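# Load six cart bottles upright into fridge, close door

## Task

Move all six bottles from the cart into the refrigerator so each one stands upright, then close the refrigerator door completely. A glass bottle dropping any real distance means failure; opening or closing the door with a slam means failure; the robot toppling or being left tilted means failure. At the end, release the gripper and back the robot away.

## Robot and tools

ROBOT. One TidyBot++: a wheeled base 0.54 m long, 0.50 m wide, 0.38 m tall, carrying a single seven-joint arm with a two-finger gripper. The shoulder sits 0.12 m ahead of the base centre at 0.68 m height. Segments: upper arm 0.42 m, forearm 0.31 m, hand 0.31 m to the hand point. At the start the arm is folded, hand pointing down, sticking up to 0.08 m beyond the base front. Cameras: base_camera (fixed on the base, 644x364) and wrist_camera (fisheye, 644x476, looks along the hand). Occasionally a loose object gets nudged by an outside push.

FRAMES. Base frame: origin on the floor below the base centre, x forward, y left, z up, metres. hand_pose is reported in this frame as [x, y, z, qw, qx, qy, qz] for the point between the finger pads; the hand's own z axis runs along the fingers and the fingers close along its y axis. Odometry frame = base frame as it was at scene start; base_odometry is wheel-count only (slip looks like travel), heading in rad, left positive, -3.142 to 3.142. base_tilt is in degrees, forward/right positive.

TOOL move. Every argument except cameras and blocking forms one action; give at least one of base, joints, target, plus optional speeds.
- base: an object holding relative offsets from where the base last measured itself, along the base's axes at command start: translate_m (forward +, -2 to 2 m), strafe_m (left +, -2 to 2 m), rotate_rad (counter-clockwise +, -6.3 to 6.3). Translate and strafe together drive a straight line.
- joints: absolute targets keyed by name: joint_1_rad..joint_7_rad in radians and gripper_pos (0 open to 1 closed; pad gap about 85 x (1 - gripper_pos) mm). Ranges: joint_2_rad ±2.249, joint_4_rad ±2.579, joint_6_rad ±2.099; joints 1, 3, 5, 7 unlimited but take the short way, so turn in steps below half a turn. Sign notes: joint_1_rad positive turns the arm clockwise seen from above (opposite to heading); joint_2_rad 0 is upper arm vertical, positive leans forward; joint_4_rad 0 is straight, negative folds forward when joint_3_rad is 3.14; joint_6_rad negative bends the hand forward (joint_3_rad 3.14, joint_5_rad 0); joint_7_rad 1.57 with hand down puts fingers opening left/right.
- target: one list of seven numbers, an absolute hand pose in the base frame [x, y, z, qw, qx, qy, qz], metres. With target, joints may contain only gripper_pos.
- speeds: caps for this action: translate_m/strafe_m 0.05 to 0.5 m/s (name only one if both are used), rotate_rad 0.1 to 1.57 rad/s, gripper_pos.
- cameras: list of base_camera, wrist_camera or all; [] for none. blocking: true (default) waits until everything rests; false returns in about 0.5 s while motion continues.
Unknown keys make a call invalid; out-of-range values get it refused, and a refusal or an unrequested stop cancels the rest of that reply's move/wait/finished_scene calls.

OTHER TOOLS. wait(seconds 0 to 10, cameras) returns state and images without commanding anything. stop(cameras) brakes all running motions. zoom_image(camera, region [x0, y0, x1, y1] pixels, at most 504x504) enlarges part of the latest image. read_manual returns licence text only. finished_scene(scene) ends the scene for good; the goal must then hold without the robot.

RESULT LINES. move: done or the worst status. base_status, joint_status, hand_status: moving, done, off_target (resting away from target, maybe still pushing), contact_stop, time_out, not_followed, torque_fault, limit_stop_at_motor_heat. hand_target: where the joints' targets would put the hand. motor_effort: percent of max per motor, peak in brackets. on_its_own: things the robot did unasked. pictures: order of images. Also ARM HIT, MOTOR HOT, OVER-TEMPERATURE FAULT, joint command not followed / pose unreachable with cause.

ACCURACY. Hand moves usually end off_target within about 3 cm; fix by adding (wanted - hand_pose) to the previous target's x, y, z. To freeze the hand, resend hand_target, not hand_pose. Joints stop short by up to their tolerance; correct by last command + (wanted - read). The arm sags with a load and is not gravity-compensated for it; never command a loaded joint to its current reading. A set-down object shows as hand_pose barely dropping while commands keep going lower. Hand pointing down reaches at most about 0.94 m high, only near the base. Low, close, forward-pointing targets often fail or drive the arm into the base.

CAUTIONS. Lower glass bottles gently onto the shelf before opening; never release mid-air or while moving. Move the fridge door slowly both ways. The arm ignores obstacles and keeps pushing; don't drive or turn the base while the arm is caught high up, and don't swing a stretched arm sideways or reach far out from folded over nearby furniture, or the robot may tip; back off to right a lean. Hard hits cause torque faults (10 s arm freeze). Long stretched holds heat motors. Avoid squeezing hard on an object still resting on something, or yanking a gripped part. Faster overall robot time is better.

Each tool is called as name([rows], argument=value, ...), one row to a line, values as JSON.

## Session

move(cameras=["all"])

Scene clock: 0.00 s.
base_odometry: x=+0.000 y=+0.000 heading=+0.000
base_tilt: forward=+0.1 right=+0.9
base_status: not commanded
joint_positions: joint_1_rad=+0.029 joint_2_rad=-0.382 joint_3_rad=+3.129 joint_4_rad=-2.553 joint_5_rad=+0.048 joint_6_rad=-0.895 joint_7_rad=+1.596 gripper_pos=+0.000
joint_status: not commanded
motor_effort: joint_1_rad=+0 joint_2_rad=-1 joint_3_rad=+0 joint_4_rad=+12 joint_5_rad=-1 joint_6_rad=+1 joint_7_rad=+0
hand_pose: x=+0.2447 y=-0.0129 z=+0.5845 quat_wxyz=(+0.022, +0.999, +0.019, +0.037) (m; base frame)
hand_target: x=+0.2435 y=-0.0129 z=+0.5837 quat_wxyz=(+0.022, +0.999, +0.019, +0.036) (m; base frame)
hand_status: not commanded
pictures: base_camera, wrist_camera

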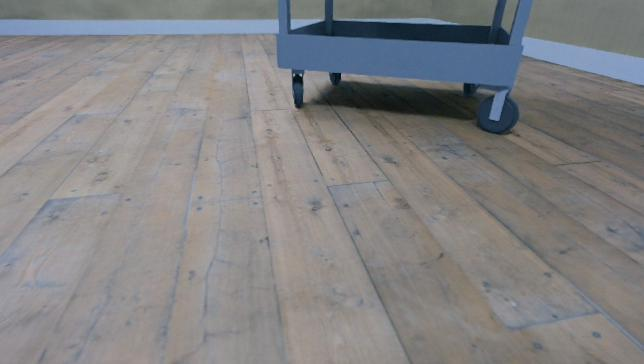

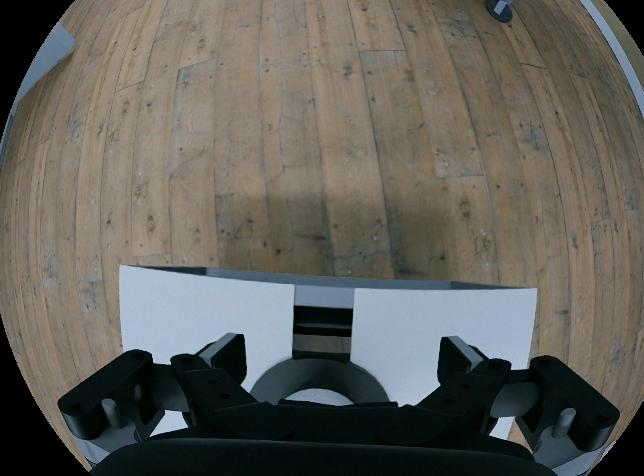

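move(joints={"joint_1_rad": 0.0, "joint_2_rad": -0.26, "joint_3_rad": 3.14, "joint_4_rad": -1.80, "joint_5_rad": 0.0, "joint_6_rad": -0.19, "joint_7_rad": 1.5708}, cameras=["all"])

Scene clock: 11.17 s.
move: done
base_odometry: x=+0.000 y=+0.000 heading=+0.000
base_tilt: forward=+0.1 right=+0.9
base_status: not commanded
joint_positions: joint_1_rad=+0.018 joint_2_rad=-0.285 joint_3_rad=+3.129 joint_4_rad=-1.808 joint_5_rad=+0.048 joint_6_rad=-0.256 joint_7_rad=+1.596 gripper_pos=+0.000
joint_status: all done
motor_effort: joint_1_rad=+0(1) joint_2_rad=-11(11) joint_3_rad=+0(1) joint_4_rad=+19(19) joint_5_rad=+0(1) joint_6_rad=+9(9) joint_7_rad=+0(2)
hand_pose: x=+0.6193 y=-0.0039 z=+1.0362 quat_wxyz=(+0.031, +0.776, +0.023, +0.629) (m; base frame)
hand_target: x=+0.6324 y=+0.0023 z=+1.0488 quat_wxyz=(+0.000, +0.761, +0.001, +0.649) (m; base frame)
hand_status: not commanded
pictures: base_camera, wrist_camera

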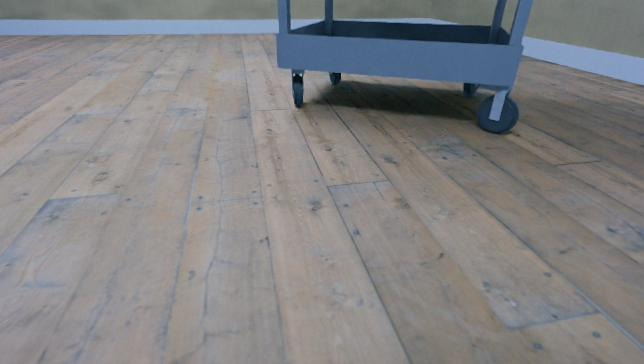

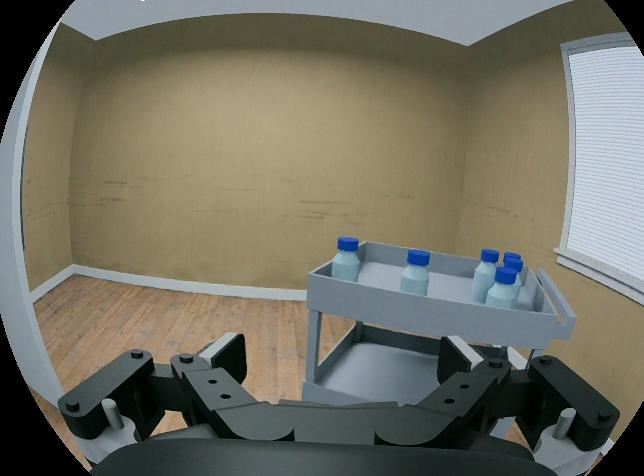

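zoom_image(camera="wrist_camera", region=[290, 200, 590, 400])

Scaled by 1.680.

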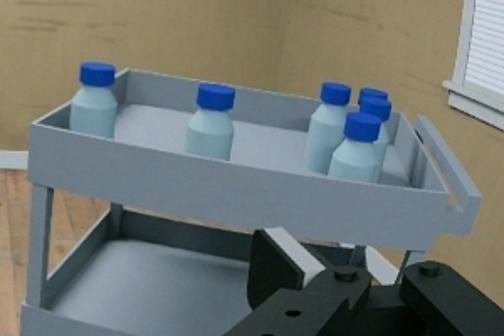

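move(base={"rotate_rad": 1.1}, cameras=["all"])

Scene clock: 44.30 s.
move: done
base_odometry: x=+0.000 y=+0.000 heading=+1.099
base_tilt: forward=+0.2 right=+0.8
base_status: done
joint_positions: joint_1_rad=+0.004 joint_2_rad=-0.280 joint_3_rad=+3.134 joint_4_rad=-1.808 joint_5_rad=+0.048 joint_6_rad=-0.250 joint_7_rad=+1.596 gripper_pos=+0.000
joint_status: not commanded
motor_effort: joint_1_rad=+0(2) joint_2_rad=-11(12) joint_3_rad=+0(2) joint_4_rad=+19(19) joint_5_rad=+0(1) joint_6_rad=+9(9) joint_7_rad=+0(1)
hand_pose: x=+0.6215 y=+0.0005 z=+1.0356 quat_wxyz=(+0.027, +0.776, +0.026, +0.630) (m; base frame)
hand_target: x=+0.6324 y=+0.0023 z=+1.0488 quat_wxyz=(+0.000, +0.761, +0.001, +0.649) (m; base frame)
hand_status: not commanded
pictures: base_camera, wrist_camera

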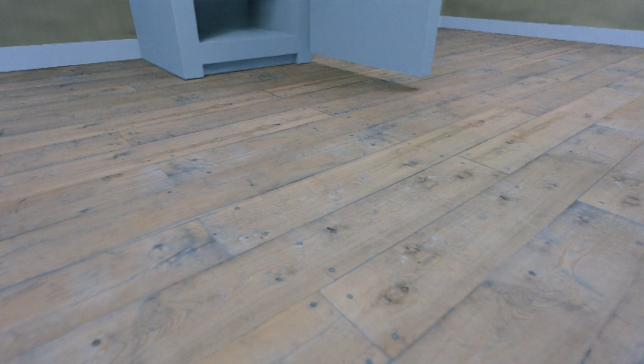

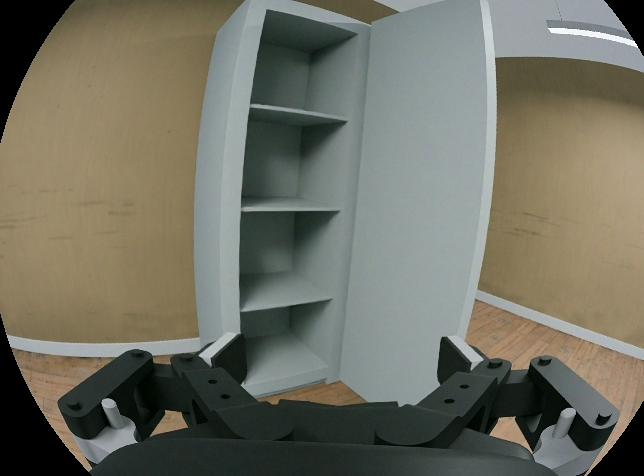

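zoom_image(camera="wrist_camera", region=[190, 0, 510, 410])

zoom_image(camera="base_camera", region=[110, 0, 460, 110])

Scaled by 1.229.

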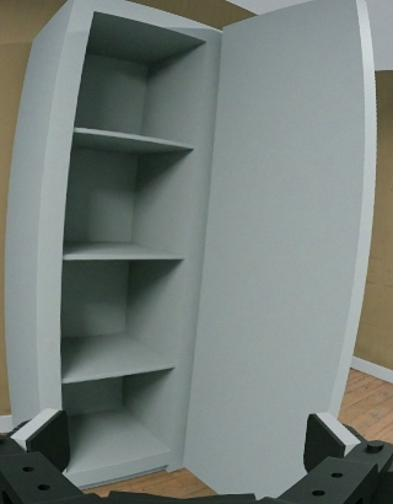

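Scaled by 1.440.

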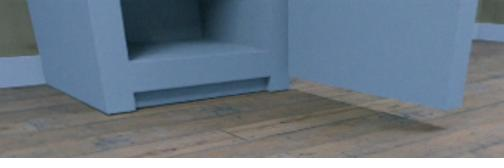

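zoom_image(camera="wrist_camera", region=[180, 170, 380, 410])

Scaled by 2.100.

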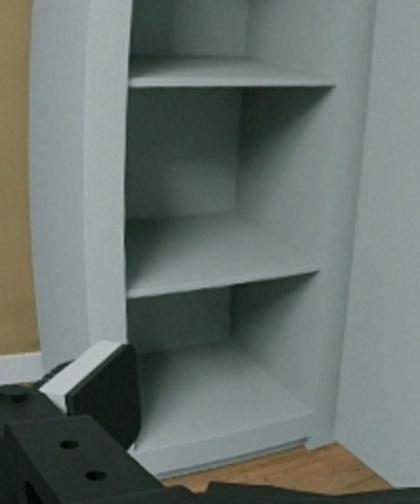

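move(base={"translate_m": 0.284, "strafe_m": -0.303, "rotate_rad": -1.46}, joints={"joint_1_rad": 0.0, "joint_2_rad": -0.2, "joint_3_rad": 3.14, "joint_4_rad": -1.4, "joint_5_rad": -0.05, "joint_6_rad": -1.2, "joint_7_rad": 1.55}, cameras=["all"])

Scene clock: 209.00 s.
move: done
base_odometry: x=+0.399 y=+0.115 heading=-0.360
base_tilt: forward=+0.3 right=+0.8
base_status: done
joint_positions: joint_1_rad=+0.000 joint_2_rad=-0.208 joint_3_rad=+3.134 joint_4_rad=-1.412 joint_5_rad=+0.032 joint_6_rad=-1.135 joint_7_rad=+1.589 gripper_pos=+0.000
joint_status: all done
motor_effort: joint_1_rad=+0(3) joint_2_rad=-11(14) joint_3_rad=+0(4) joint_4_rad=+17(20) joint_5_rad=+0(2) joint_6_rad=+6(10) joint_7_rad=+0(2)
hand_pose: x=+0.5494 y=-0.0040 z=+0.9901 quat_wxyz=(+0.019, +0.920, +0.013, +0.391) (m; base frame)
hand_target: x=+0.5385 y=+0.0166 z=+0.9789 quat_wxyz=(-0.029, +0.932, -0.009, +0.362) (m; base frame)
hand_status: not commanded
pictures: base_camera, wrist_camera

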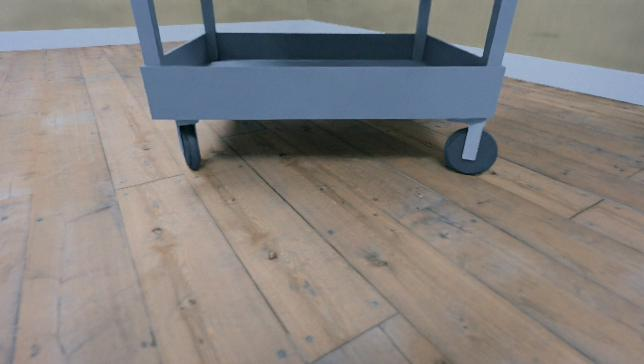

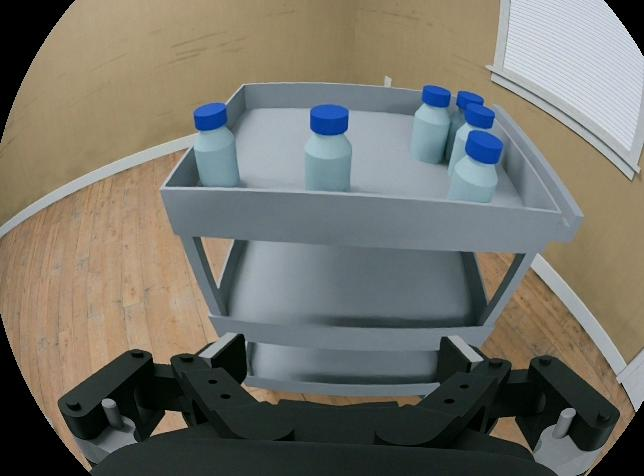

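zoom_image(camera="wrist_camera", region=[150, 60, 402, 270])

zoom_image(camera="wrist_camera", region=[380, 60, 600, 260])

Scaled by 2.000.

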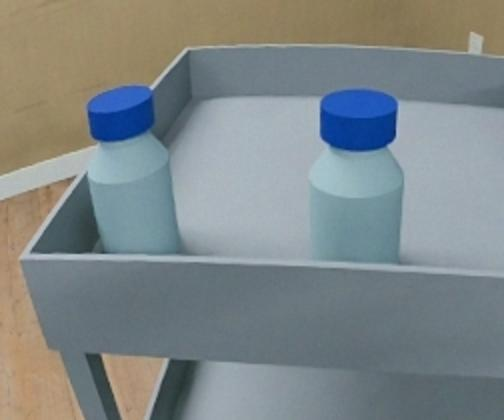

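Scaled by 2.291.

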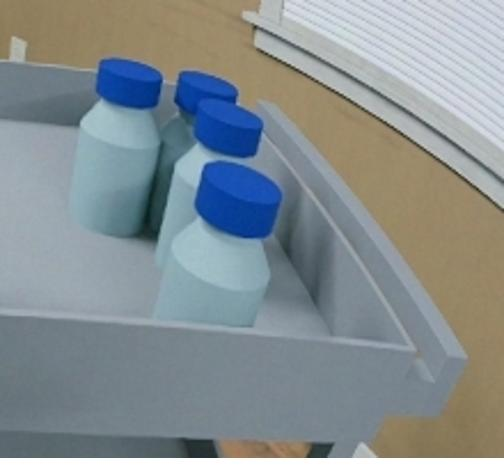

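move(base={"translate_m": 0.09, "strafe_m": -0.15}, joints={"joint_1_rad": 0.06, "joint_2_rad": -0.031, "joint_3_rad": 3.145, "joint_4_rad": -2.013, "joint_5_rad": -0.085, "joint_6_rad": 0.25, "joint_7_rad": 1.53}, cameras=["all"])

Scene clock: 491.73 s.
move: done
base_odometry: x=+0.431 y=-0.057 heading=-0.360
base_tilt: forward=+0.2 right=+0.9
base_status: done
joint_positions: joint_1_rad=+0.042 joint_2_rad=-0.059 joint_3_rad=+3.135 joint_4_rad=-1.987 joint_5_rad=+0.001 joint_6_rad=+0.186 joint_7_rad=+1.570 gripper_pos=+0.000
joint_status: all done
motor_effort: joint_1_rad=+0(2) joint_2_rad=-16(18) joint_3_rad=-1(3) joint_4_rad=+18(19) joint_5_rad=+0(2) joint_6_rad=+9(9) joint_7_rad=-1(2)
hand_pose: x=+0.6949 y=-0.0189 z=+0.9391 quat_wxyz=(+0.011, +0.765, -0.014, +0.644) (m; base frame)
hand_target: x=+0.6998 y=-0.0421 z=+0.9265 quat_wxyz=(-0.011, +0.758, -0.078, +0.647) (m; base frame)
hand_status: not commanded
pictures: base_camera, wrist_camera

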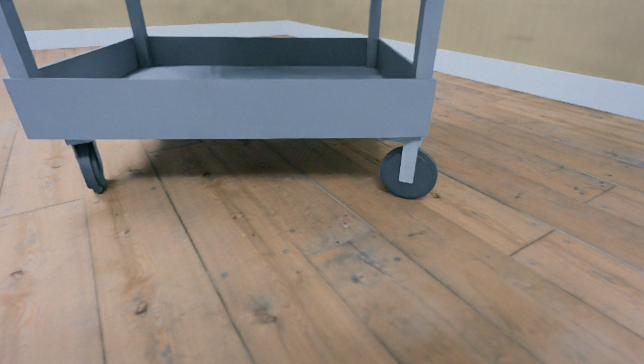

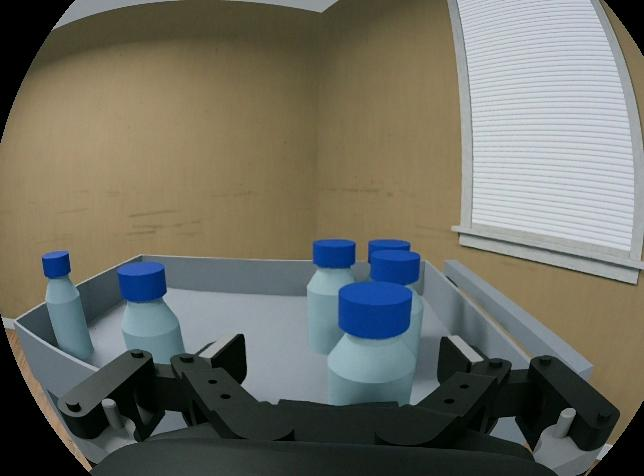

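move(base={"translate_m": 0.088, "strafe_m": -0.022}, joints={"joint_2_rad": -0.014, "joint_4_rad": -2.062, "joint_6_rad": 0.316}, speeds={"translate_m": 0.15}, cameras=["wrist_camera"])

Scene clock: 522.10 s.
move: done
base_odometry: x=+0.505 y=-0.109 heading=-0.360
base_tilt: forward=+0.2 right=+0.8
base_status: done
joint_positions: joint_1_rad=+0.044 joint_2_rad=-0.033 joint_3_rad=+3.135 joint_4_rad=-2.039 joint_5_rad=+0.000 joint_6_rad=+0.260 joint_7_rad=+1.569 gripper_pos=+0.000
joint_status: all done
motor_effort: joint_1_rad=+0(1) joint_2_rad=-17(19) joint_3_rad=-1(1) joint_4_rad=+18(19) joint_5_rad=+0(1) joint_6_rad=+9(10) joint_7_rad=+0(1)
hand_pose: x=+0.6962 y=-0.0203 z=+0.9156 quat_wxyz=(+0.012, +0.766, -0.015, +0.642) (m; base frame)
hand_target: x=+0.6979 y=-0.0437 z=+0.9079 quat_wxyz=(-0.009, +0.758, -0.079, +0.647) (m; base frame)
hand_status: not commanded
pictures: wrist_camera

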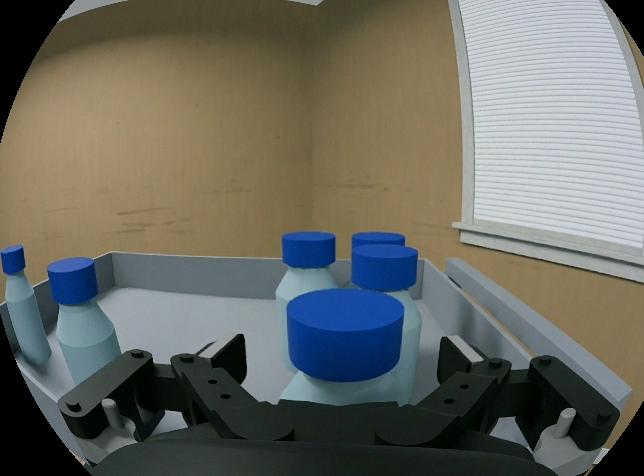

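move(joints={"gripper_pos": 0.6}, cameras=["wrist_camera"])

Scene clock: 541.57 s.
move: done
base_odometry: x=+0.505 y=-0.109 heading=-0.360
base_tilt: forward=+0.2 right=+0.9
base_status: not commanded
joint_positions: joint_1_rad=+0.047 joint_2_rad=-0.032 joint_3_rad=+3.135 joint_4_rad=-2.040 joint_5_rad=-0.002 joint_6_rad=+0.265 joint_7_rad=+1.568 gripper_pos=+0.600
joint_status: all done
motor_effort: joint_1_rad=-1(1) joint_2_rad=-17(18) joint_3_rad=-1(2) joint_4_rad=+18(19) joint_5_rad=+0(1) joint_6_rad=+9(9) joint_7_rad=+0(1)
hand_pose: x=+0.6964 y=-0.0218 z=+0.9161 quat_wxyz=(+0.012, +0.765, -0.017, +0.644) (m; base frame)
hand_target: x=+0.6979 y=-0.0437 z=+0.9079 quat_wxyz=(-0.009, +0.758, -0.079, +0.647) (m; base frame)
hand_status: not commanded
pictures: wrist_camera

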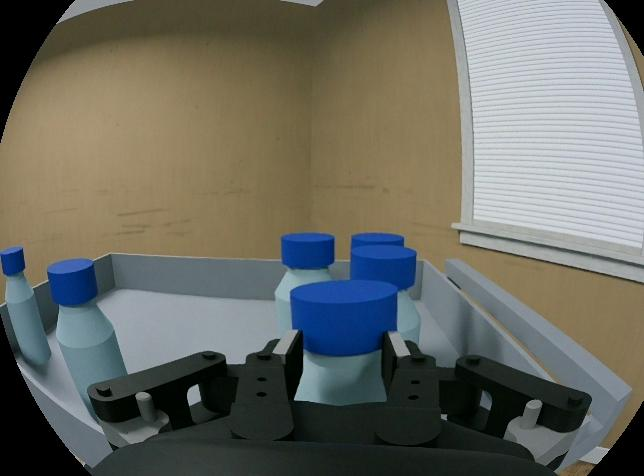

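zoom_image(camera="wrist_camera", region=[240, 220, 450, 420])

Scaled by 2.400.

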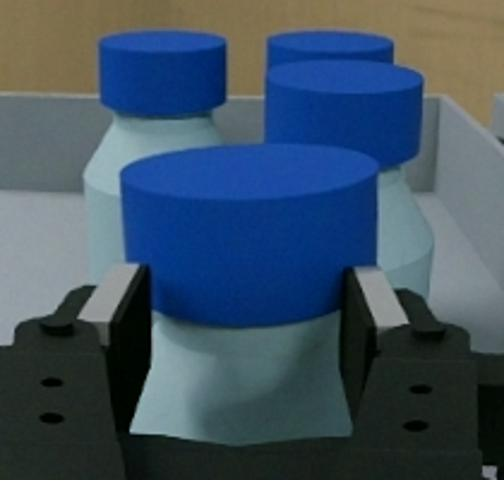

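move(joints={"gripper_pos": 0.0}, cameras=[])

move(joints={"joint_2_rad": -0.064, "joint_4_rad": -1.98, "joint_6_rad": 0.163}, cameras=["wrist_camera"])

Scene clock: 654.17 s.
move: done
base_odometry: x=+0.505 y=-0.109 heading=-0.360
base_tilt: forward=+0.1 right=+0.8
base_status: not commanded
joint_positions: joint_1_rad=+0.047 joint_2_rad=-0.032 joint_3_rad=+3.135 joint_4_rad=-2.040 joint_5_rad=-0.002 joint_6_rad=+0.265 joint_7_rad=+1.568 gripper_pos=+0.000
joint_status: all done
motor_effort: joint_1_rad=+0(1) joint_2_rad=-17(17) joint_3_rad=+0(1) joint_4_rad=+17(18) joint_5_rad=+0(1) joint_6_rad=+9(9) joint_7_rad=+0(1)
hand_pose: x=+0.6964 y=-0.0219 z=+0.9161 quat_wxyz=(+0.012, +0.765, -0.017, +0.644) (m; base frame)
hand_target: x=+0.6979 y=-0.0437 z=+0.9079 quat_wxyz=(-0.009, +0.758, -0.079, +0.647) (m; base frame)
hand_status: not commanded
pictures: none
No camera images: "cameras" was empty.

Scene clock: 655.07 s.
move: done
base_odometry: x=+0.505 y=-0.109 heading=-0.360
base_tilt: forward=+0.2 right=+0.9
base_status: not commanded
joint_positions: joint_1_rad=+0.047 joint_2_rad=-0.053 joint_3_rad=+3.135 joint_4_rad=-1.984 joint_5_rad=-0.002 joint_6_rad=+0.208 joint_7_rad=+1.568 gripper_pos=+0.000
joint_status: all done
motor_effort: joint_1_rad=+0(0) joint_2_rad=-17(19) joint_3_rad=-1(1) joint_4_rad=+18(18) joint_5_rad=+0(1) joint_6_rad=+9(10) joint_7_rad=+0(1)
hand_pose: x=+0.6980 y=-0.0219 z=+0.9443 quat_wxyz=(+0.012, +0.758, -0.017, +0.651) (m; base frame)
hand_target: x=+0.6927 y=-0.0394 z=+0.9388 quat_wxyz=(-0.014, +0.765, -0.077, +0.639) (m; base frame)
hand_status: not commanded
pictures: wrist_camera

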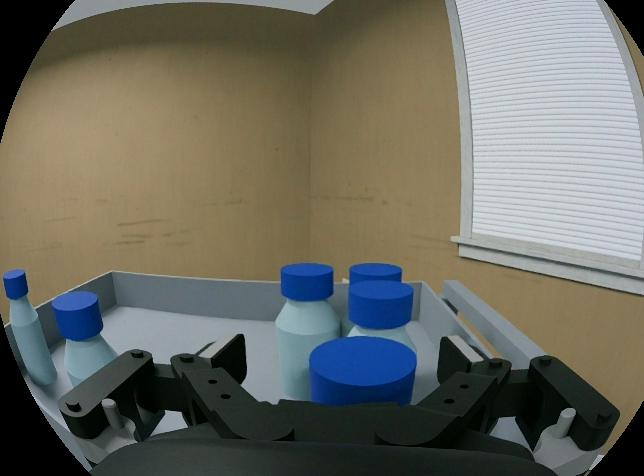

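move(cameras=["wrist_camera"])

Scene clock: 685.93 s.
base_odometry: x=+0.505 y=-0.109 heading=-0.360
base_tilt: forward=+0.2 right=+0.8
base_status: not commanded
joint_positions: joint_1_rad=+0.047 joint_2_rad=-0.053 joint_3_rad=+3.135 joint_4_rad=-1.984 joint_5_rad=-0.002 joint_6_rad=+0.208 joint_7_rad=+1.568 gripper_pos=+0.000
joint_status: all done
motor_effort: joint_1_rad=+0(0) joint_2_rad=-17(19) joint_3_rad=+0(1) joint_4_rad=+18(18) joint_5_rad=-1(1) joint_6_rad=+9(10) joint_7_rad=+0(1)
hand_pose: x=+0.6980 y=-0.0219 z=+0.9443 quat_wxyz=(+0.012, +0.758, -0.017, +0.651) (m; base frame)
hand_target: x=+0.6927 y=-0.0394 z=+0.9388 quat_wxyz=(-0.014, +0.765, -0.077, +0.639) (m; base frame)
hand_status: not commanded
pictures: wrist_camera

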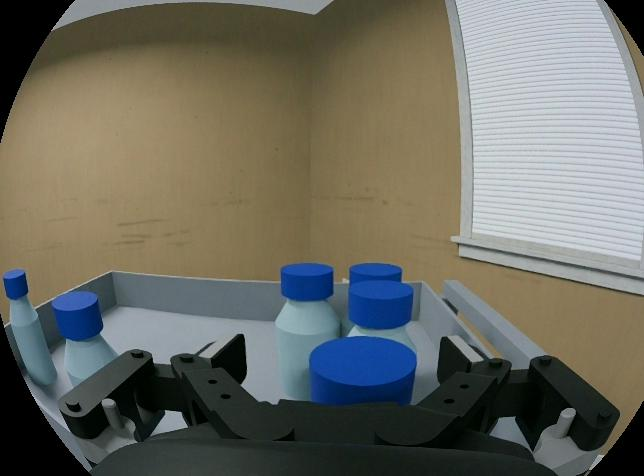

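move(base={"translate_m": 0.009, "strafe_m": -0.009}, speeds={"translate_m": 0.08}, joints={"joint_2_rad": -0.030, "joint_4_rad": -2.018, "joint_6_rad": 0.149}, cameras=["wrist_camera"])

Scene clock: 731.60 s.
move: done
base_odometry: x=+0.511 y=-0.120 heading=-0.360
base_tilt: forward=+0.2 right=+0.9
base_status: done
joint_positions: joint_1_rad=+0.050 joint_2_rad=-0.039 joint_3_rad=+3.135 joint_4_rad=-2.000 joint_5_rad=-0.002 joint_6_rad=+0.208 joint_7_rad=+1.568 gripper_pos=+0.000
joint_status: all done
motor_effort: joint_1_rad=+0(2) joint_2_rad=-17(19) joint_3_rad=-1(2) joint_4_rad=+17(19) joint_5_rad=+0(1) joint_6_rad=+9(10) joint_7_rad=+0(1)
hand_pose: x=+0.6990 y=-0.0240 z=+0.9264 quat_wxyz=(+0.013, +0.768, -0.019, +0.640) (m; base frame)
hand_target: x=+0.6926 y=-0.0390 z=+0.8924 quat_wxyz=(-0.014, +0.792, -0.079, +0.606) (m; base frame)
hand_status: not commanded
pictures: wrist_camera

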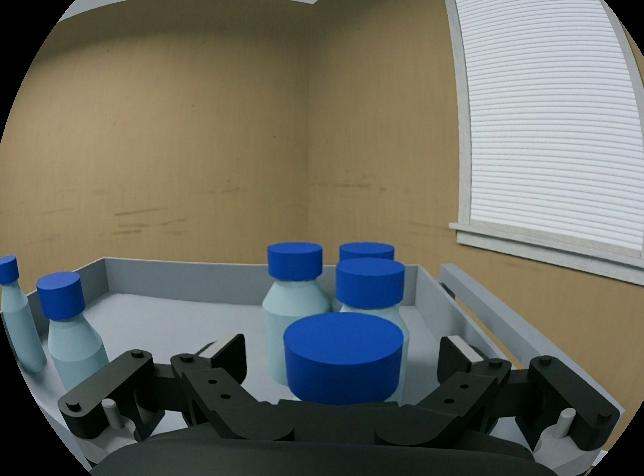

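move(joints={"gripper_pos": 0.65}, cameras=["wrist_camera"])

Scene clock: 741.93 s.
move: off_target
base_odometry: x=+0.511 y=-0.120 heading=-0.360
base_tilt: forward=+0.2 right=+0.9
base_status: not commanded
joint_positions: joint_1_rad=+0.050 joint_2_rad=-0.039 joint_3_rad=+3.135 joint_4_rad=-2.000 joint_5_rad=-0.002 joint_6_rad=+0.208 joint_7_rad=+1.568 gripper_pos=+0.461
joint_status: gripper_pos off_target (ended at +0.461, target +0.650)
motor_effort: joint_1_rad=+0(1) joint_2_rad=-16(17) joint_3_rad=-1(1) joint_4_rad=+17(18) joint_5_rad=+0(1) joint_6_rad=+9(10) joint_7_rad=+0(1)
hand_pose: x=+0.6988 y=-0.0240 z=+0.9266 quat_wxyz=(+0.013, +0.768, -0.019, +0.640) (m; base frame)
hand_target: x=+0.6926 y=-0.0390 z=+0.8924 quat_wxyz=(-0.014, +0.792, -0.079, +0.606) (m; base frame)
hand_status: not commanded
pictures: wrist_camera

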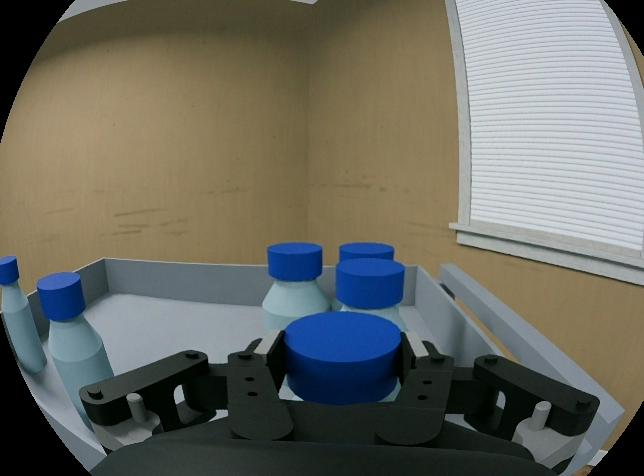

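move(joints={"joint_2_rad": -0.105, "joint_4_rad": -1.69, "joint_6_rad": -0.19}, cameras=["wrist_camera"])

Scene clock: 769.50 s.
move: done
base_odometry: x=+0.511 y=-0.120 heading=-0.360
base_tilt: forward=+0.2 right=+0.9
base_status: not commanded
joint_positions: joint_1_rad=+0.050 joint_2_rad=-0.073 joint_3_rad=+3.135 joint_4_rad=-1.718 joint_5_rad=-0.002 joint_6_rad=-0.137 joint_7_rad=+1.568 gripper_pos=+0.461
joint_status: all done
motor_effort: joint_1_rad=+0(1) joint_2_rad=-20(23) joint_3_rad=+0(1) joint_4_rad=+23(23) joint_5_rad=-1(1) joint_6_rad=+13(14) joint_7_rad=+1(1)
hand_pose: x=+0.7054 y=-0.0240 z=+1.0131 quat_wxyz=(+0.012, +0.777, -0.019, +0.629) (m; base frame)
hand_target: x=+0.6933 y=-0.0302 z=+1.0329 quat_wxyz=(-0.026, +0.772, -0.068, +0.631) (m; base frame)
hand_status: not commanded
pictures: wrist_camera

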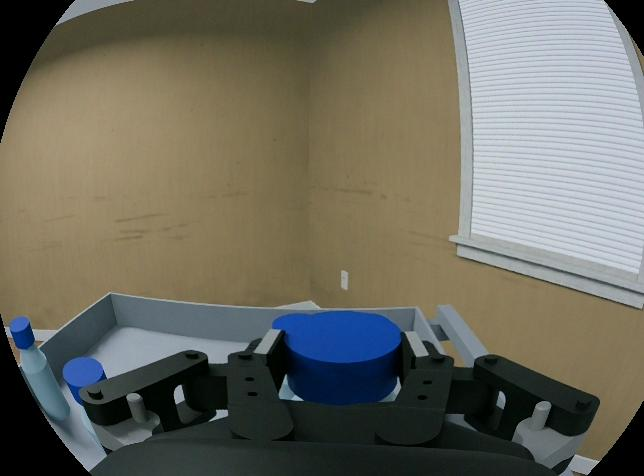

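move(base={"translate_m": -0.30}, speeds={"translate_m": 0.4}, joints={"joint_2_rad": -0.27, "joint_4_rad": -1.665, "joint_6_rad": -0.375}, cameras=["wrist_camera"])

Scene clock: 900.07 s.
move: done
base_odometry: x=+0.230 y=-0.015 heading=-0.360
base_tilt: forward=+0.2 right=+0.9
base_status: done
joint_positions: joint_1_rad=+0.050 joint_2_rad=-0.258 joint_3_rad=+3.135 joint_4_rad=-1.695 joint_5_rad=-0.003 joint_6_rad=-0.325 joint_7_rad=+1.568 gripper_pos=+0.461
joint_status: all done
motor_effort: joint_1_rad=+0(1) joint_2_rad=-14(25) joint_3_rad=-1(1) joint_4_rad=+23(24) joint_5_rad=-1(1) joint_6_rad=+12(13) joint_7_rad=+0(1)
hand_pose: x=+0.6284 y=-0.0203 z=+1.0716 quat_wxyz=(+0.012, +0.771, -0.019, +0.636) (m; base frame)
hand_target: x=+0.6211 y=-0.0211 z=+1.0812 quat_wxyz=(-0.030, +0.771, -0.061, +0.633) (m; base frame)
hand_status: not commanded
pictures: wrist_camera

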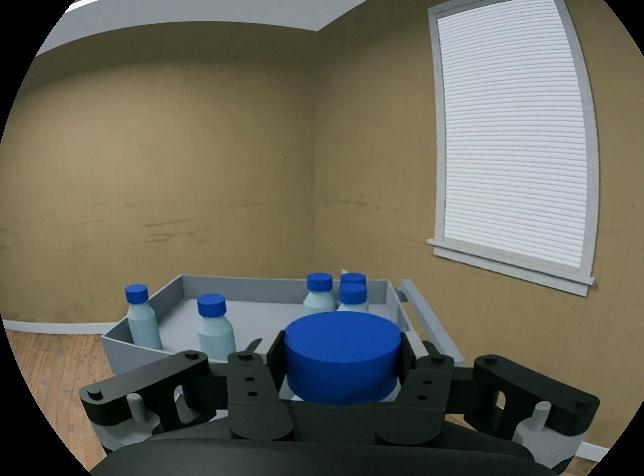

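move(base={"translate_m": -0.042, "strafe_m": 0.973, "rotate_rad": 1.82}, speeds={"strafe_m": 0.45, "rotate_rad": 1.2}, cameras=["wrist_camera", "base_camera"])

Scene clock: 917.60 s.
move: done
base_odometry: x=+0.533 y=+0.911 heading=+1.461
base_tilt: forward=+0.1 right=+0.7
base_status: done
joint_positions: joint_1_rad=+0.060 joint_2_rad=-0.255 joint_3_rad=+3.146 joint_4_rad=-1.695 joint_5_rad=-0.006 joint_6_rad=-0.326 joint_7_rad=+1.567 gripper_pos=+0.461
joint_status: not commanded
motor_effort: joint_1_rad=+0(3) joint_2_rad=-14(19) joint_3_rad=-1(5) joint_4_rad=+23(23) joint_5_rad=+0(2) joint_6_rad=+12(13) joint_7_rad=+0(1)
hand_pose: x=+0.6290 y=-0.0312 z=+1.0697 quat_wxyz=(+0.016, +0.772, -0.028, +0.635) (m; base frame)
hand_target: x=+0.6211 y=-0.0211 z=+1.0812 quat_wxyz=(-0.030, +0.771, -0.061, +0.633) (m; base frame)
hand_status: not commanded
pictures: base_camera, wrist_camera

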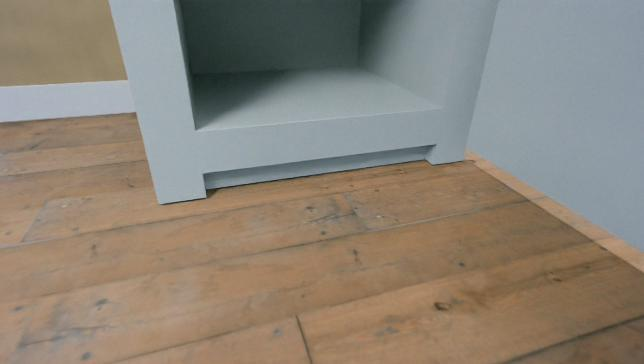

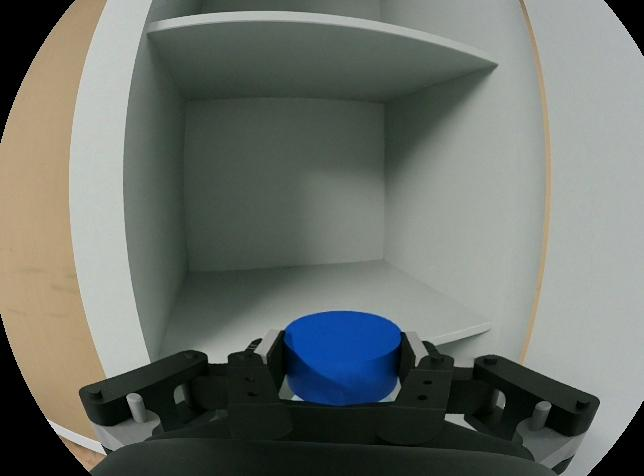

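zoom_image(camera="wrist_camera", region=[60, 0, 564, 476])

zoom_image(camera="base_camera", region=[120, 0, 520, 240])

Scaled by 1.000.

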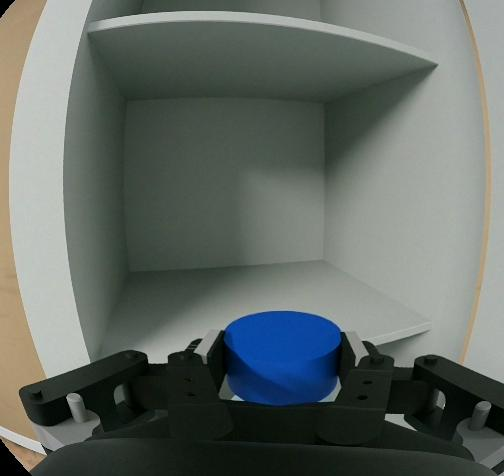

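Scaled by 1.260.

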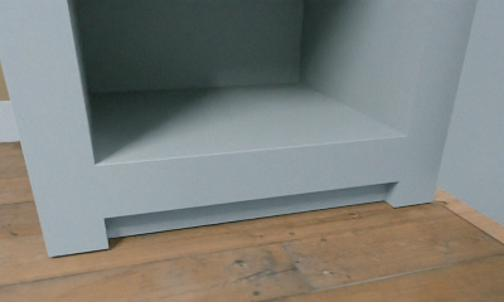

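move(base={"translate_m": 0.35, "strafe_m": -0.075}, speeds={"translate_m": 0.2}, joints={"joint_2_rad": 0.144, "joint_4_rad": -1.334, "joint_6_rad": -0.222}, cameras=["wrist_camera"])

Scene clock: 1078.67 s.
move: done
base_odometry: x=+0.646 y=+1.251 heading=+1.461
base_tilt: forward=+0.2 right=+0.8
base_status: done
joint_positions: joint_1_rad=+0.060 joint_2_rad=+0.132 joint_3_rad=+3.146 joint_4_rad=-1.349 joint_5_rad=-0.007 joint_6_rad=-0.276 joint_7_rad=+1.566 gripper_pos=+0.462
joint_status: all done
motor_effort: joint_1_rad=+1(2) joint_2_rad=-26(31) joint_3_rad=+0(2) joint_4_rad=+21(24) joint_5_rad=+0(1) joint_6_rad=+11(14) joint_7_rad=+0(1)
hand_pose: x=+0.7920 y=-0.0411 z=+1.0697 quat_wxyz=(+0.016, +0.769, -0.028, +0.638) (m; base frame)
hand_target: x=+0.8002 y=-0.0359 z=+1.0875 quat_wxyz=(-0.027, +0.748, -0.064, +0.660) (m; base frame)
hand_status: not commanded
pictures: wrist_camera

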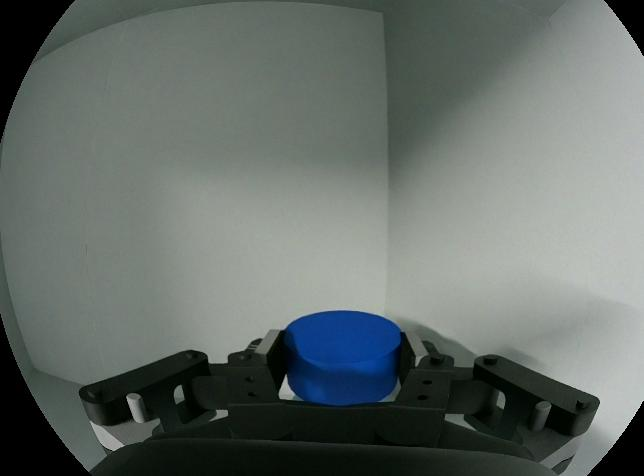

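move(base={"translate_m": 0.045}, speeds={"translate_m": 0.15}, joints={"joint_2_rad": 0.144, "joint_4_rad": -1.453, "joint_6_rad": -0.142}, cameras=["wrist_camera"])

Scene clock: 1095.73 s.
move: done
base_odometry: x=+0.651 y=+1.296 heading=+1.461
base_tilt: forward=+0.2 right=+0.8
base_status: done
joint_positions: joint_1_rad=+0.060 joint_2_rad=+0.125 joint_3_rad=+3.146 joint_4_rad=-1.406 joint_5_rad=-0.007 joint_6_rad=-0.183 joint_7_rad=+1.566 gripper_pos=+0.462
joint_status: all done
motor_effort: joint_1_rad=-1(1) joint_2_rad=-18(26) joint_3_rad=-1(2) joint_4_rad=+15(22) joint_5_rad=-1(1) joint_6_rad=+6(12) joint_7_rad=-1(1)
hand_pose: x=+0.7923 y=-0.0413 z=+1.0678 quat_wxyz=(+0.017, +0.755, -0.028, +0.655) (m; base frame)
hand_target: x=+0.7996 y=-0.0379 z=+1.0380 quat_wxyz=(-0.024, +0.761, -0.068, +0.645) (m; base frame)
hand_status: not commanded
pictures: wrist_camera

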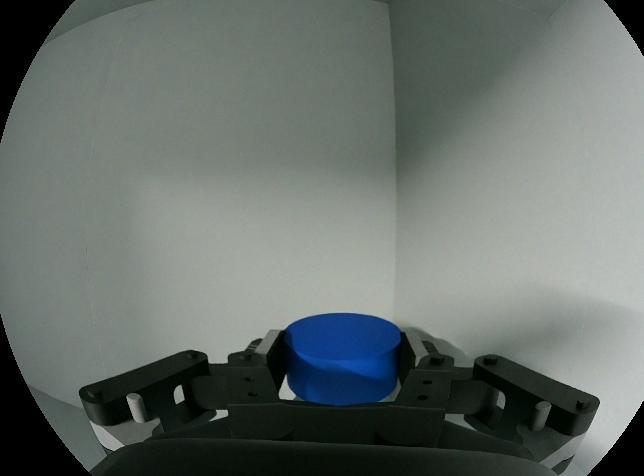

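move(joints={"joint_2_rad": 0.144, "joint_4_rad": -1.345, "joint_6_rad": -0.31}, cameras=["wrist_camera"])

Scene clock: 1121.50 s.
move: done
base_odometry: x=+0.651 y=+1.296 heading=+1.461
base_tilt: forward=+0.2 right=+0.8
base_status: not commanded
joint_positions: joint_1_rad=+0.060 joint_2_rad=+0.125 joint_3_rad=+3.146 joint_4_rad=-1.362 joint_5_rad=-0.007 joint_6_rad=-0.265 joint_7_rad=+1.566 gripper_pos=+0.462
joint_status: all done
motor_effort: joint_1_rad=-1(2) joint_2_rad=-25(25) joint_3_rad=-2(3) joint_4_rad=+20(20) joint_5_rad=-1(2) joint_6_rad=+10(10) joint_7_rad=+0(1)
hand_pose: x=+0.7896 y=-0.0410 z=+1.0697 quat_wxyz=(+0.016, +0.768, -0.028, +0.640) (m; base frame)
hand_target: x=+0.7952 y=-0.0333 z=+1.0538 quat_wxyz=(-0.028, +0.780, -0.064, +0.622) (m; base frame)
hand_status: not commanded
pictures: wrist_camera

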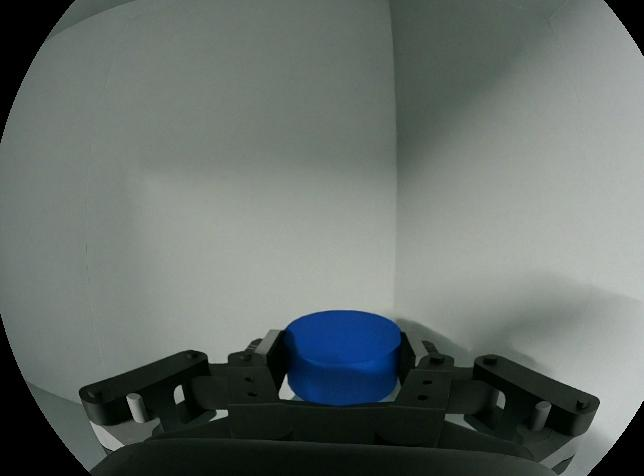

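move(joints={"joint_2_rad": 0.144, "joint_4_rad": -1.397, "joint_6_rad": -0.21}, cameras=[])

Scene clock: 1132.70 s.
move: done
base_odometry: x=+0.651 y=+1.296 heading=+1.461
base_tilt: forward=+0.2 right=+0.9
base_status: not commanded
joint_positions: joint_1_rad=+0.060 joint_2_rad=+0.125 joint_3_rad=+3.146 joint_4_rad=-1.379 joint_5_rad=-0.007 joint_6_rad=-0.233 joint_7_rad=+1.566 gripper_pos=+0.462
joint_status: all done
motor_effort: joint_1_rad=-1(1) joint_2_rad=-23(25) joint_3_rad=-1(2) joint_4_rad=+19(20) joint_5_rad=-1(2) joint_6_rad=+9(10) joint_7_rad=-1(1)
hand_pose: x=+0.7908 y=-0.0411 z=+1.0690 quat_wxyz=(+0.017, +0.763, -0.028, +0.646) (m; base frame)
hand_target: x=+0.7990 y=-0.0361 z=+1.0520 quat_wxyz=(-0.026, +0.765, -0.066, +0.640) (m; base frame)
hand_status: not commanded
pictures: none
No camera images: "cameras" was empty.

move(joints={"gripper_pos": 0.0}, cameras=["wrist_camera"])

Scene clock: 1137.07 s.
move: done
base_odometry: x=+0.651 y=+1.296 heading=+1.461
base_tilt: forward=+0.2 right=+0.9
base_status: not commanded
joint_positions: joint_1_rad=+0.060 joint_2_rad=+0.125 joint_3_rad=+3.146 joint_4_rad=-1.379 joint_5_rad=-0.007 joint_6_rad=-0.233 joint_7_rad=+1.566 gripper_pos=+0.000
joint_status: all done
motor_effort: joint_1_rad=+0(1) joint_2_rad=-24(24) joint_3_rad=-1(2) joint_4_rad=+19(19) joint_5_rad=+0(1) joint_6_rad=+9(10) joint_7_rad=+0(1)
hand_pose: x=+0.7908 y=-0.0411 z=+1.0690 quat_wxyz=(+0.017, +0.763, -0.028, +0.646) (m; base frame)
hand_target: x=+0.7990 y=-0.0361 z=+1.0520 quat_wxyz=(-0.026, +0.765, -0.066, +0.640) (m; base frame)
hand_status: not commanded
pictures: wrist_camera

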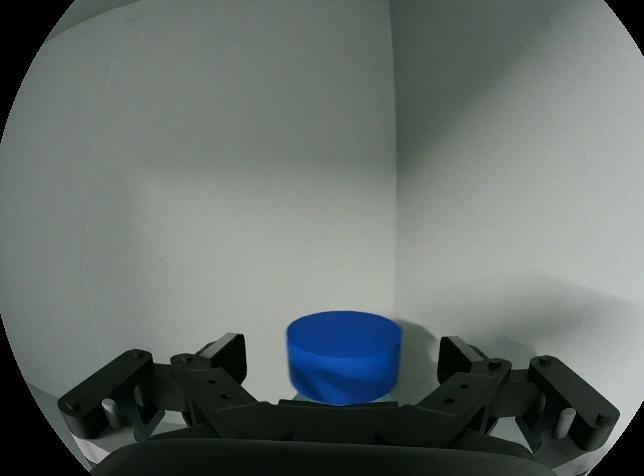

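move(base={"translate_m": -0.40}, speeds={"translate_m": 0.4}, joints={"joint_2_rad": -0.27, "joint_4_rad": -1.71, "joint_6_rad": -0.37}, cameras=["wrist_camera"])

Scene clock: 1216.30 s.
move: done
base_odometry: x=+0.607 y=+0.898 heading=+1.461
base_tilt: forward=+0.2 right=+0.8
base_status: done
joint_positions: joint_1_rad=+0.060 joint_2_rad=-0.276 joint_3_rad=+3.146 joint_4_rad=-1.683 joint_5_rad=-0.007 joint_6_rad=-0.303 joint_7_rad=+1.566 gripper_pos=+0.000
joint_status: all done
motor_effort: joint_1_rad=+0(2) joint_2_rad=-10(27) joint_3_rad=+0(2) joint_4_rad=+18(20) joint_5_rad=+0(1) joint_6_rad=+9(10) joint_7_rad=+0(1)
hand_pose: x=+0.6220 y=-0.0308 z=+1.0945 quat_wxyz=(+0.016, +0.754, -0.028, +0.656) (m; base frame)
hand_target: x=+0.6205 y=-0.0212 z=+1.0550 quat_wxyz=(-0.030, +0.783, -0.063, +0.618) (m; base frame)
hand_status: not commanded
pictures: wrist_camera

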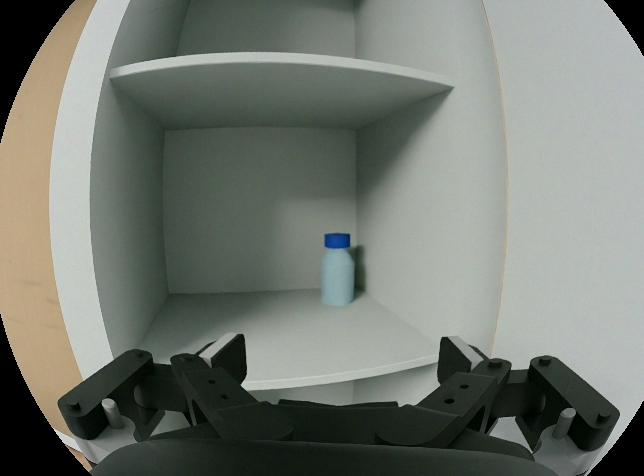

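zoom_image(camera="wrist_camera", region=[280, 210, 400, 330])

zoom_image(camera="wrist_camera", region=[80, 240, 280, 420])

Scaled by 4.200.

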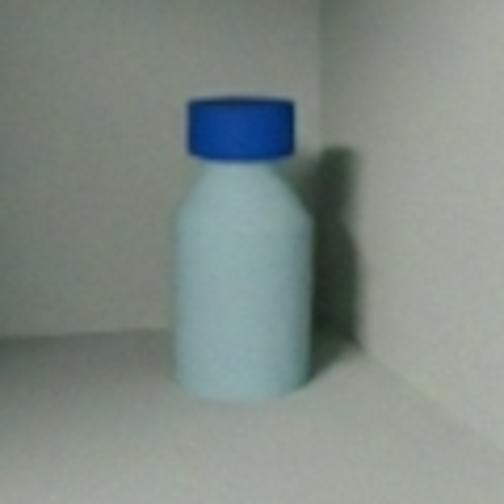

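Scaled by 2.520.

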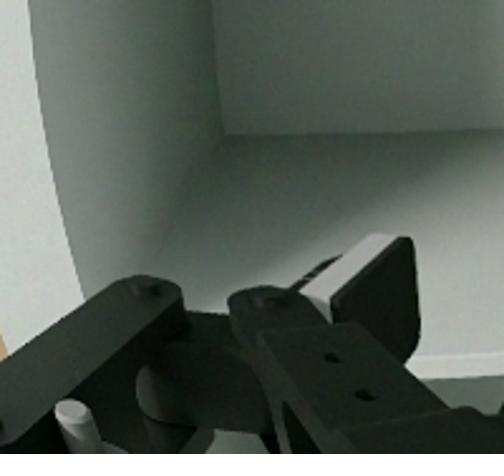

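move(base={"translate_m": -1.038, "strafe_m": 0.006, "rotate_rad": -1.821}, speeds={"translate_m": 0.5, "rotate_rad": 0.65}, joints={"joint_1_rad": 0.05, "joint_2_rad": -0.17, "joint_4_rad": -2.135, "joint_6_rad": 0.22}, cameras=["wrist_camera"])

Scene clock: 1361.87 s.
move: done
base_odometry: x=+0.488 y=-0.133 heading=-0.360
base_tilt: forward=+0.1 right=+0.8
base_status: done
joint_positions: joint_1_rad=+0.060 joint_2_rad=-0.189 joint_3_rad=+3.146 joint_4_rad=-2.109 joint_5_rad=-0.007 joint_6_rad=+0.159 joint_7_rad=+1.566 gripper_pos=+0.000
joint_status: all done
motor_effort: joint_1_rad=+0(2) joint_2_rad=-13(16) joint_3_rad=-1(3) joint_4_rad=+18(20) joint_5_rad=-1(1) joint_6_rad=+9(10) joint_7_rad=+0(1)
hand_pose: x=+0.6401 y=-0.0327 z=+0.9286 quat_wxyz=(+0.017, +0.771, -0.030, +0.637) (m; base frame)
hand_target: x=+0.6436 y=-0.0326 z=+0.9216 quat_wxyz=(-0.016, +0.763, -0.074, +0.642) (m; base frame)
hand_status: not commanded
pictures: wrist_camera

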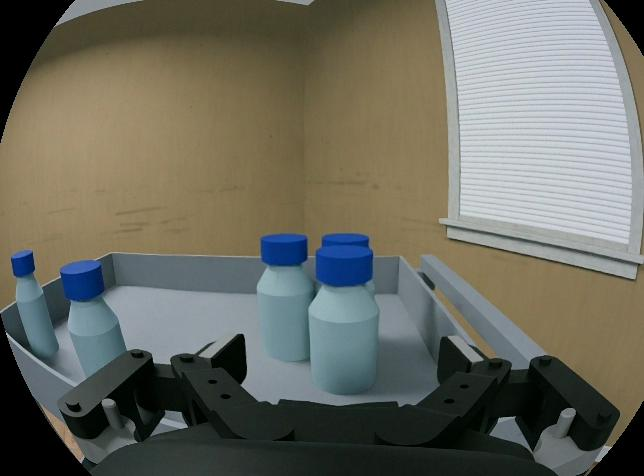

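zoom_image(camera="wrist_camera", region=[240, 220, 440, 400])

Scaled by 2.520.

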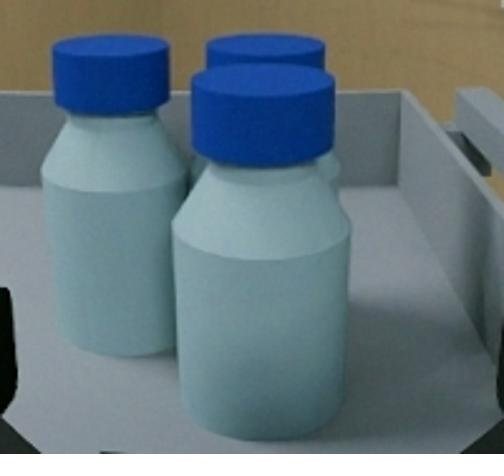

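move(base={"translate_m": 0.172, "strafe_m": -0.003}, speeds={"translate_m": 0.2}, joints={"joint_2_rad": -0.165, "joint_4_rad": -2.150, "joint_6_rad": 0.238}, cameras=["wrist_camera"])

Scene clock: 1402.10 s.
move: done
base_odometry: x=+0.648 y=-0.197 heading=-0.360
base_tilt: forward=+0.2 right=+0.8
base_status: done
joint_positions: joint_1_rad=+0.060 joint_2_rad=-0.180 joint_3_rad=+3.146 joint_4_rad=-2.128 joint_5_rad=-0.007 joint_6_rad=+0.181 joint_7_rad=+1.566 gripper_pos=+0.000
joint_status: all done
motor_effort: joint_1_rad=+0(1) joint_2_rad=-12(14) joint_3_rad=+0(1) joint_4_rad=+18(19) joint_5_rad=-1(1) joint_6_rad=+9(9) joint_7_rad=+0(1)
hand_pose: x=+0.6404 y=-0.0327 z=+0.9193 quat_wxyz=(+0.017, +0.772, -0.030, +0.634) (m; base frame)
hand_target: x=+0.6431 y=-0.0330 z=+0.9156 quat_wxyz=(-0.015, +0.763, -0.074, +0.642) (m; base frame)
hand_status: not commanded
pictures: wrist_camera

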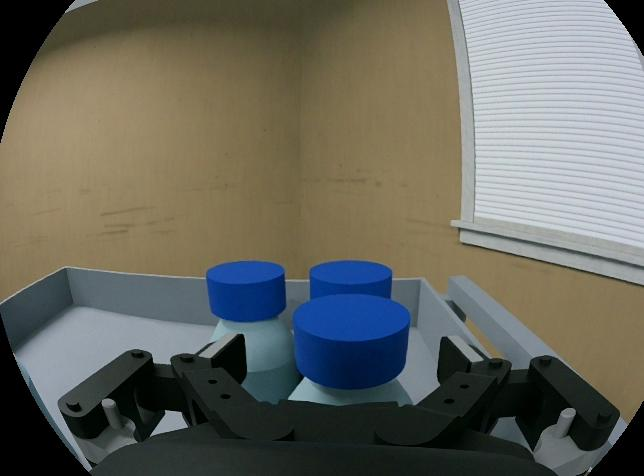

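move(base={"translate_m": 0.005, "strafe_m": -0.005}, speeds={"translate_m": 0.08}, joints={"joint_2_rad": -0.203, "joint_4_rad": -2.096, "joint_6_rad": 0.120}, cameras=["wrist_camera"])

Scene clock: 1422.73 s.
move: done
base_odometry: x=+0.651 y=-0.203 heading=-0.360
base_tilt: forward=+0.1 right=+0.8
base_status: done
joint_positions: joint_1_rad=+0.060 joint_2_rad=-0.191 joint_3_rad=+3.146 joint_4_rad=-2.098 joint_5_rad=-0.007 joint_6_rad=+0.146 joint_7_rad=+1.566 gripper_pos=+0.000
joint_status: all done
motor_effort: joint_1_rad=+0(1) joint_2_rad=-13(16) joint_3_rad=+0(2) joint_4_rad=+18(19) joint_5_rad=+0(1) joint_6_rad=+9(9) joint_7_rad=+0(1)
hand_pose: x=+0.6406 y=-0.0326 z=+0.9324 quat_wxyz=(+0.017, +0.770, -0.030, +0.637) (m; base frame)
hand_target: x=+0.6365 y=-0.0296 z=+0.9318 quat_wxyz=(-0.019, +0.772, -0.072, +0.632) (m; base frame)
hand_status: not commanded
pictures: wrist_camera

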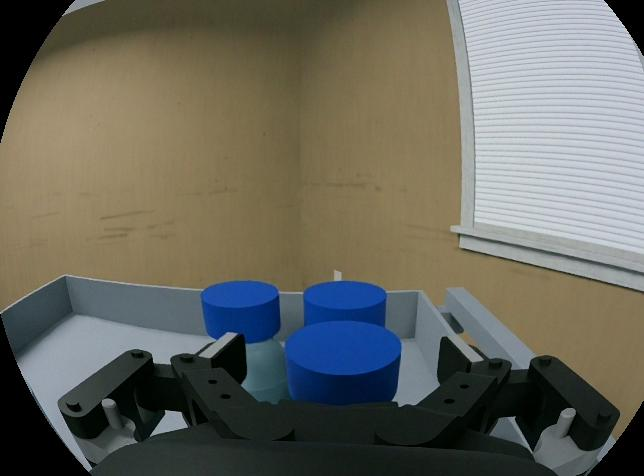

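move(joints={"joint_4_rad": -2.129, "gripper_pos": 0.65}, cameras=["wrist_camera"])

Scene clock: 1447.90 s.
move: off_target
base_odometry: x=+0.651 y=-0.203 heading=-0.360
base_tilt: forward=+0.2 right=+0.9
base_status: not commanded
joint_positions: joint_1_rad=+0.060 joint_2_rad=-0.193 joint_3_rad=+3.146 joint_4_rad=-2.114 joint_5_rad=-0.007 joint_6_rad=+0.146 joint_7_rad=+1.566 gripper_pos=+0.482
joint_status: gripper_pos off_target (ended at +0.482, target +0.650); the others done
motor_effort: joint_1_rad=-1(1) joint_2_rad=-12(14) joint_3_rad=-1(1) joint_4_rad=+18(21) joint_5_rad=+0(1) joint_6_rad=+9(11) joint_7_rad=-1(1)
hand_pose: x=+0.6376 y=-0.0324 z=+0.9240 quat_wxyz=(+0.017, +0.775, -0.030, +0.631) (m; base frame)
hand_target: x=+0.6308 y=-0.0293 z=+0.9120 quat_wxyz=(-0.019, +0.782, -0.073, +0.619) (m; base frame)
hand_status: not commanded
pictures: wrist_camera

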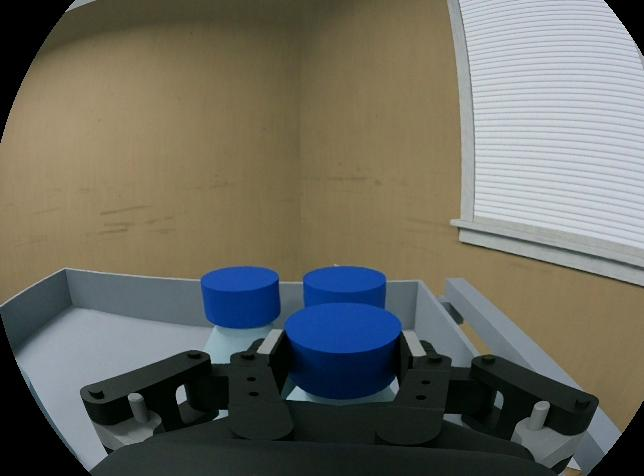

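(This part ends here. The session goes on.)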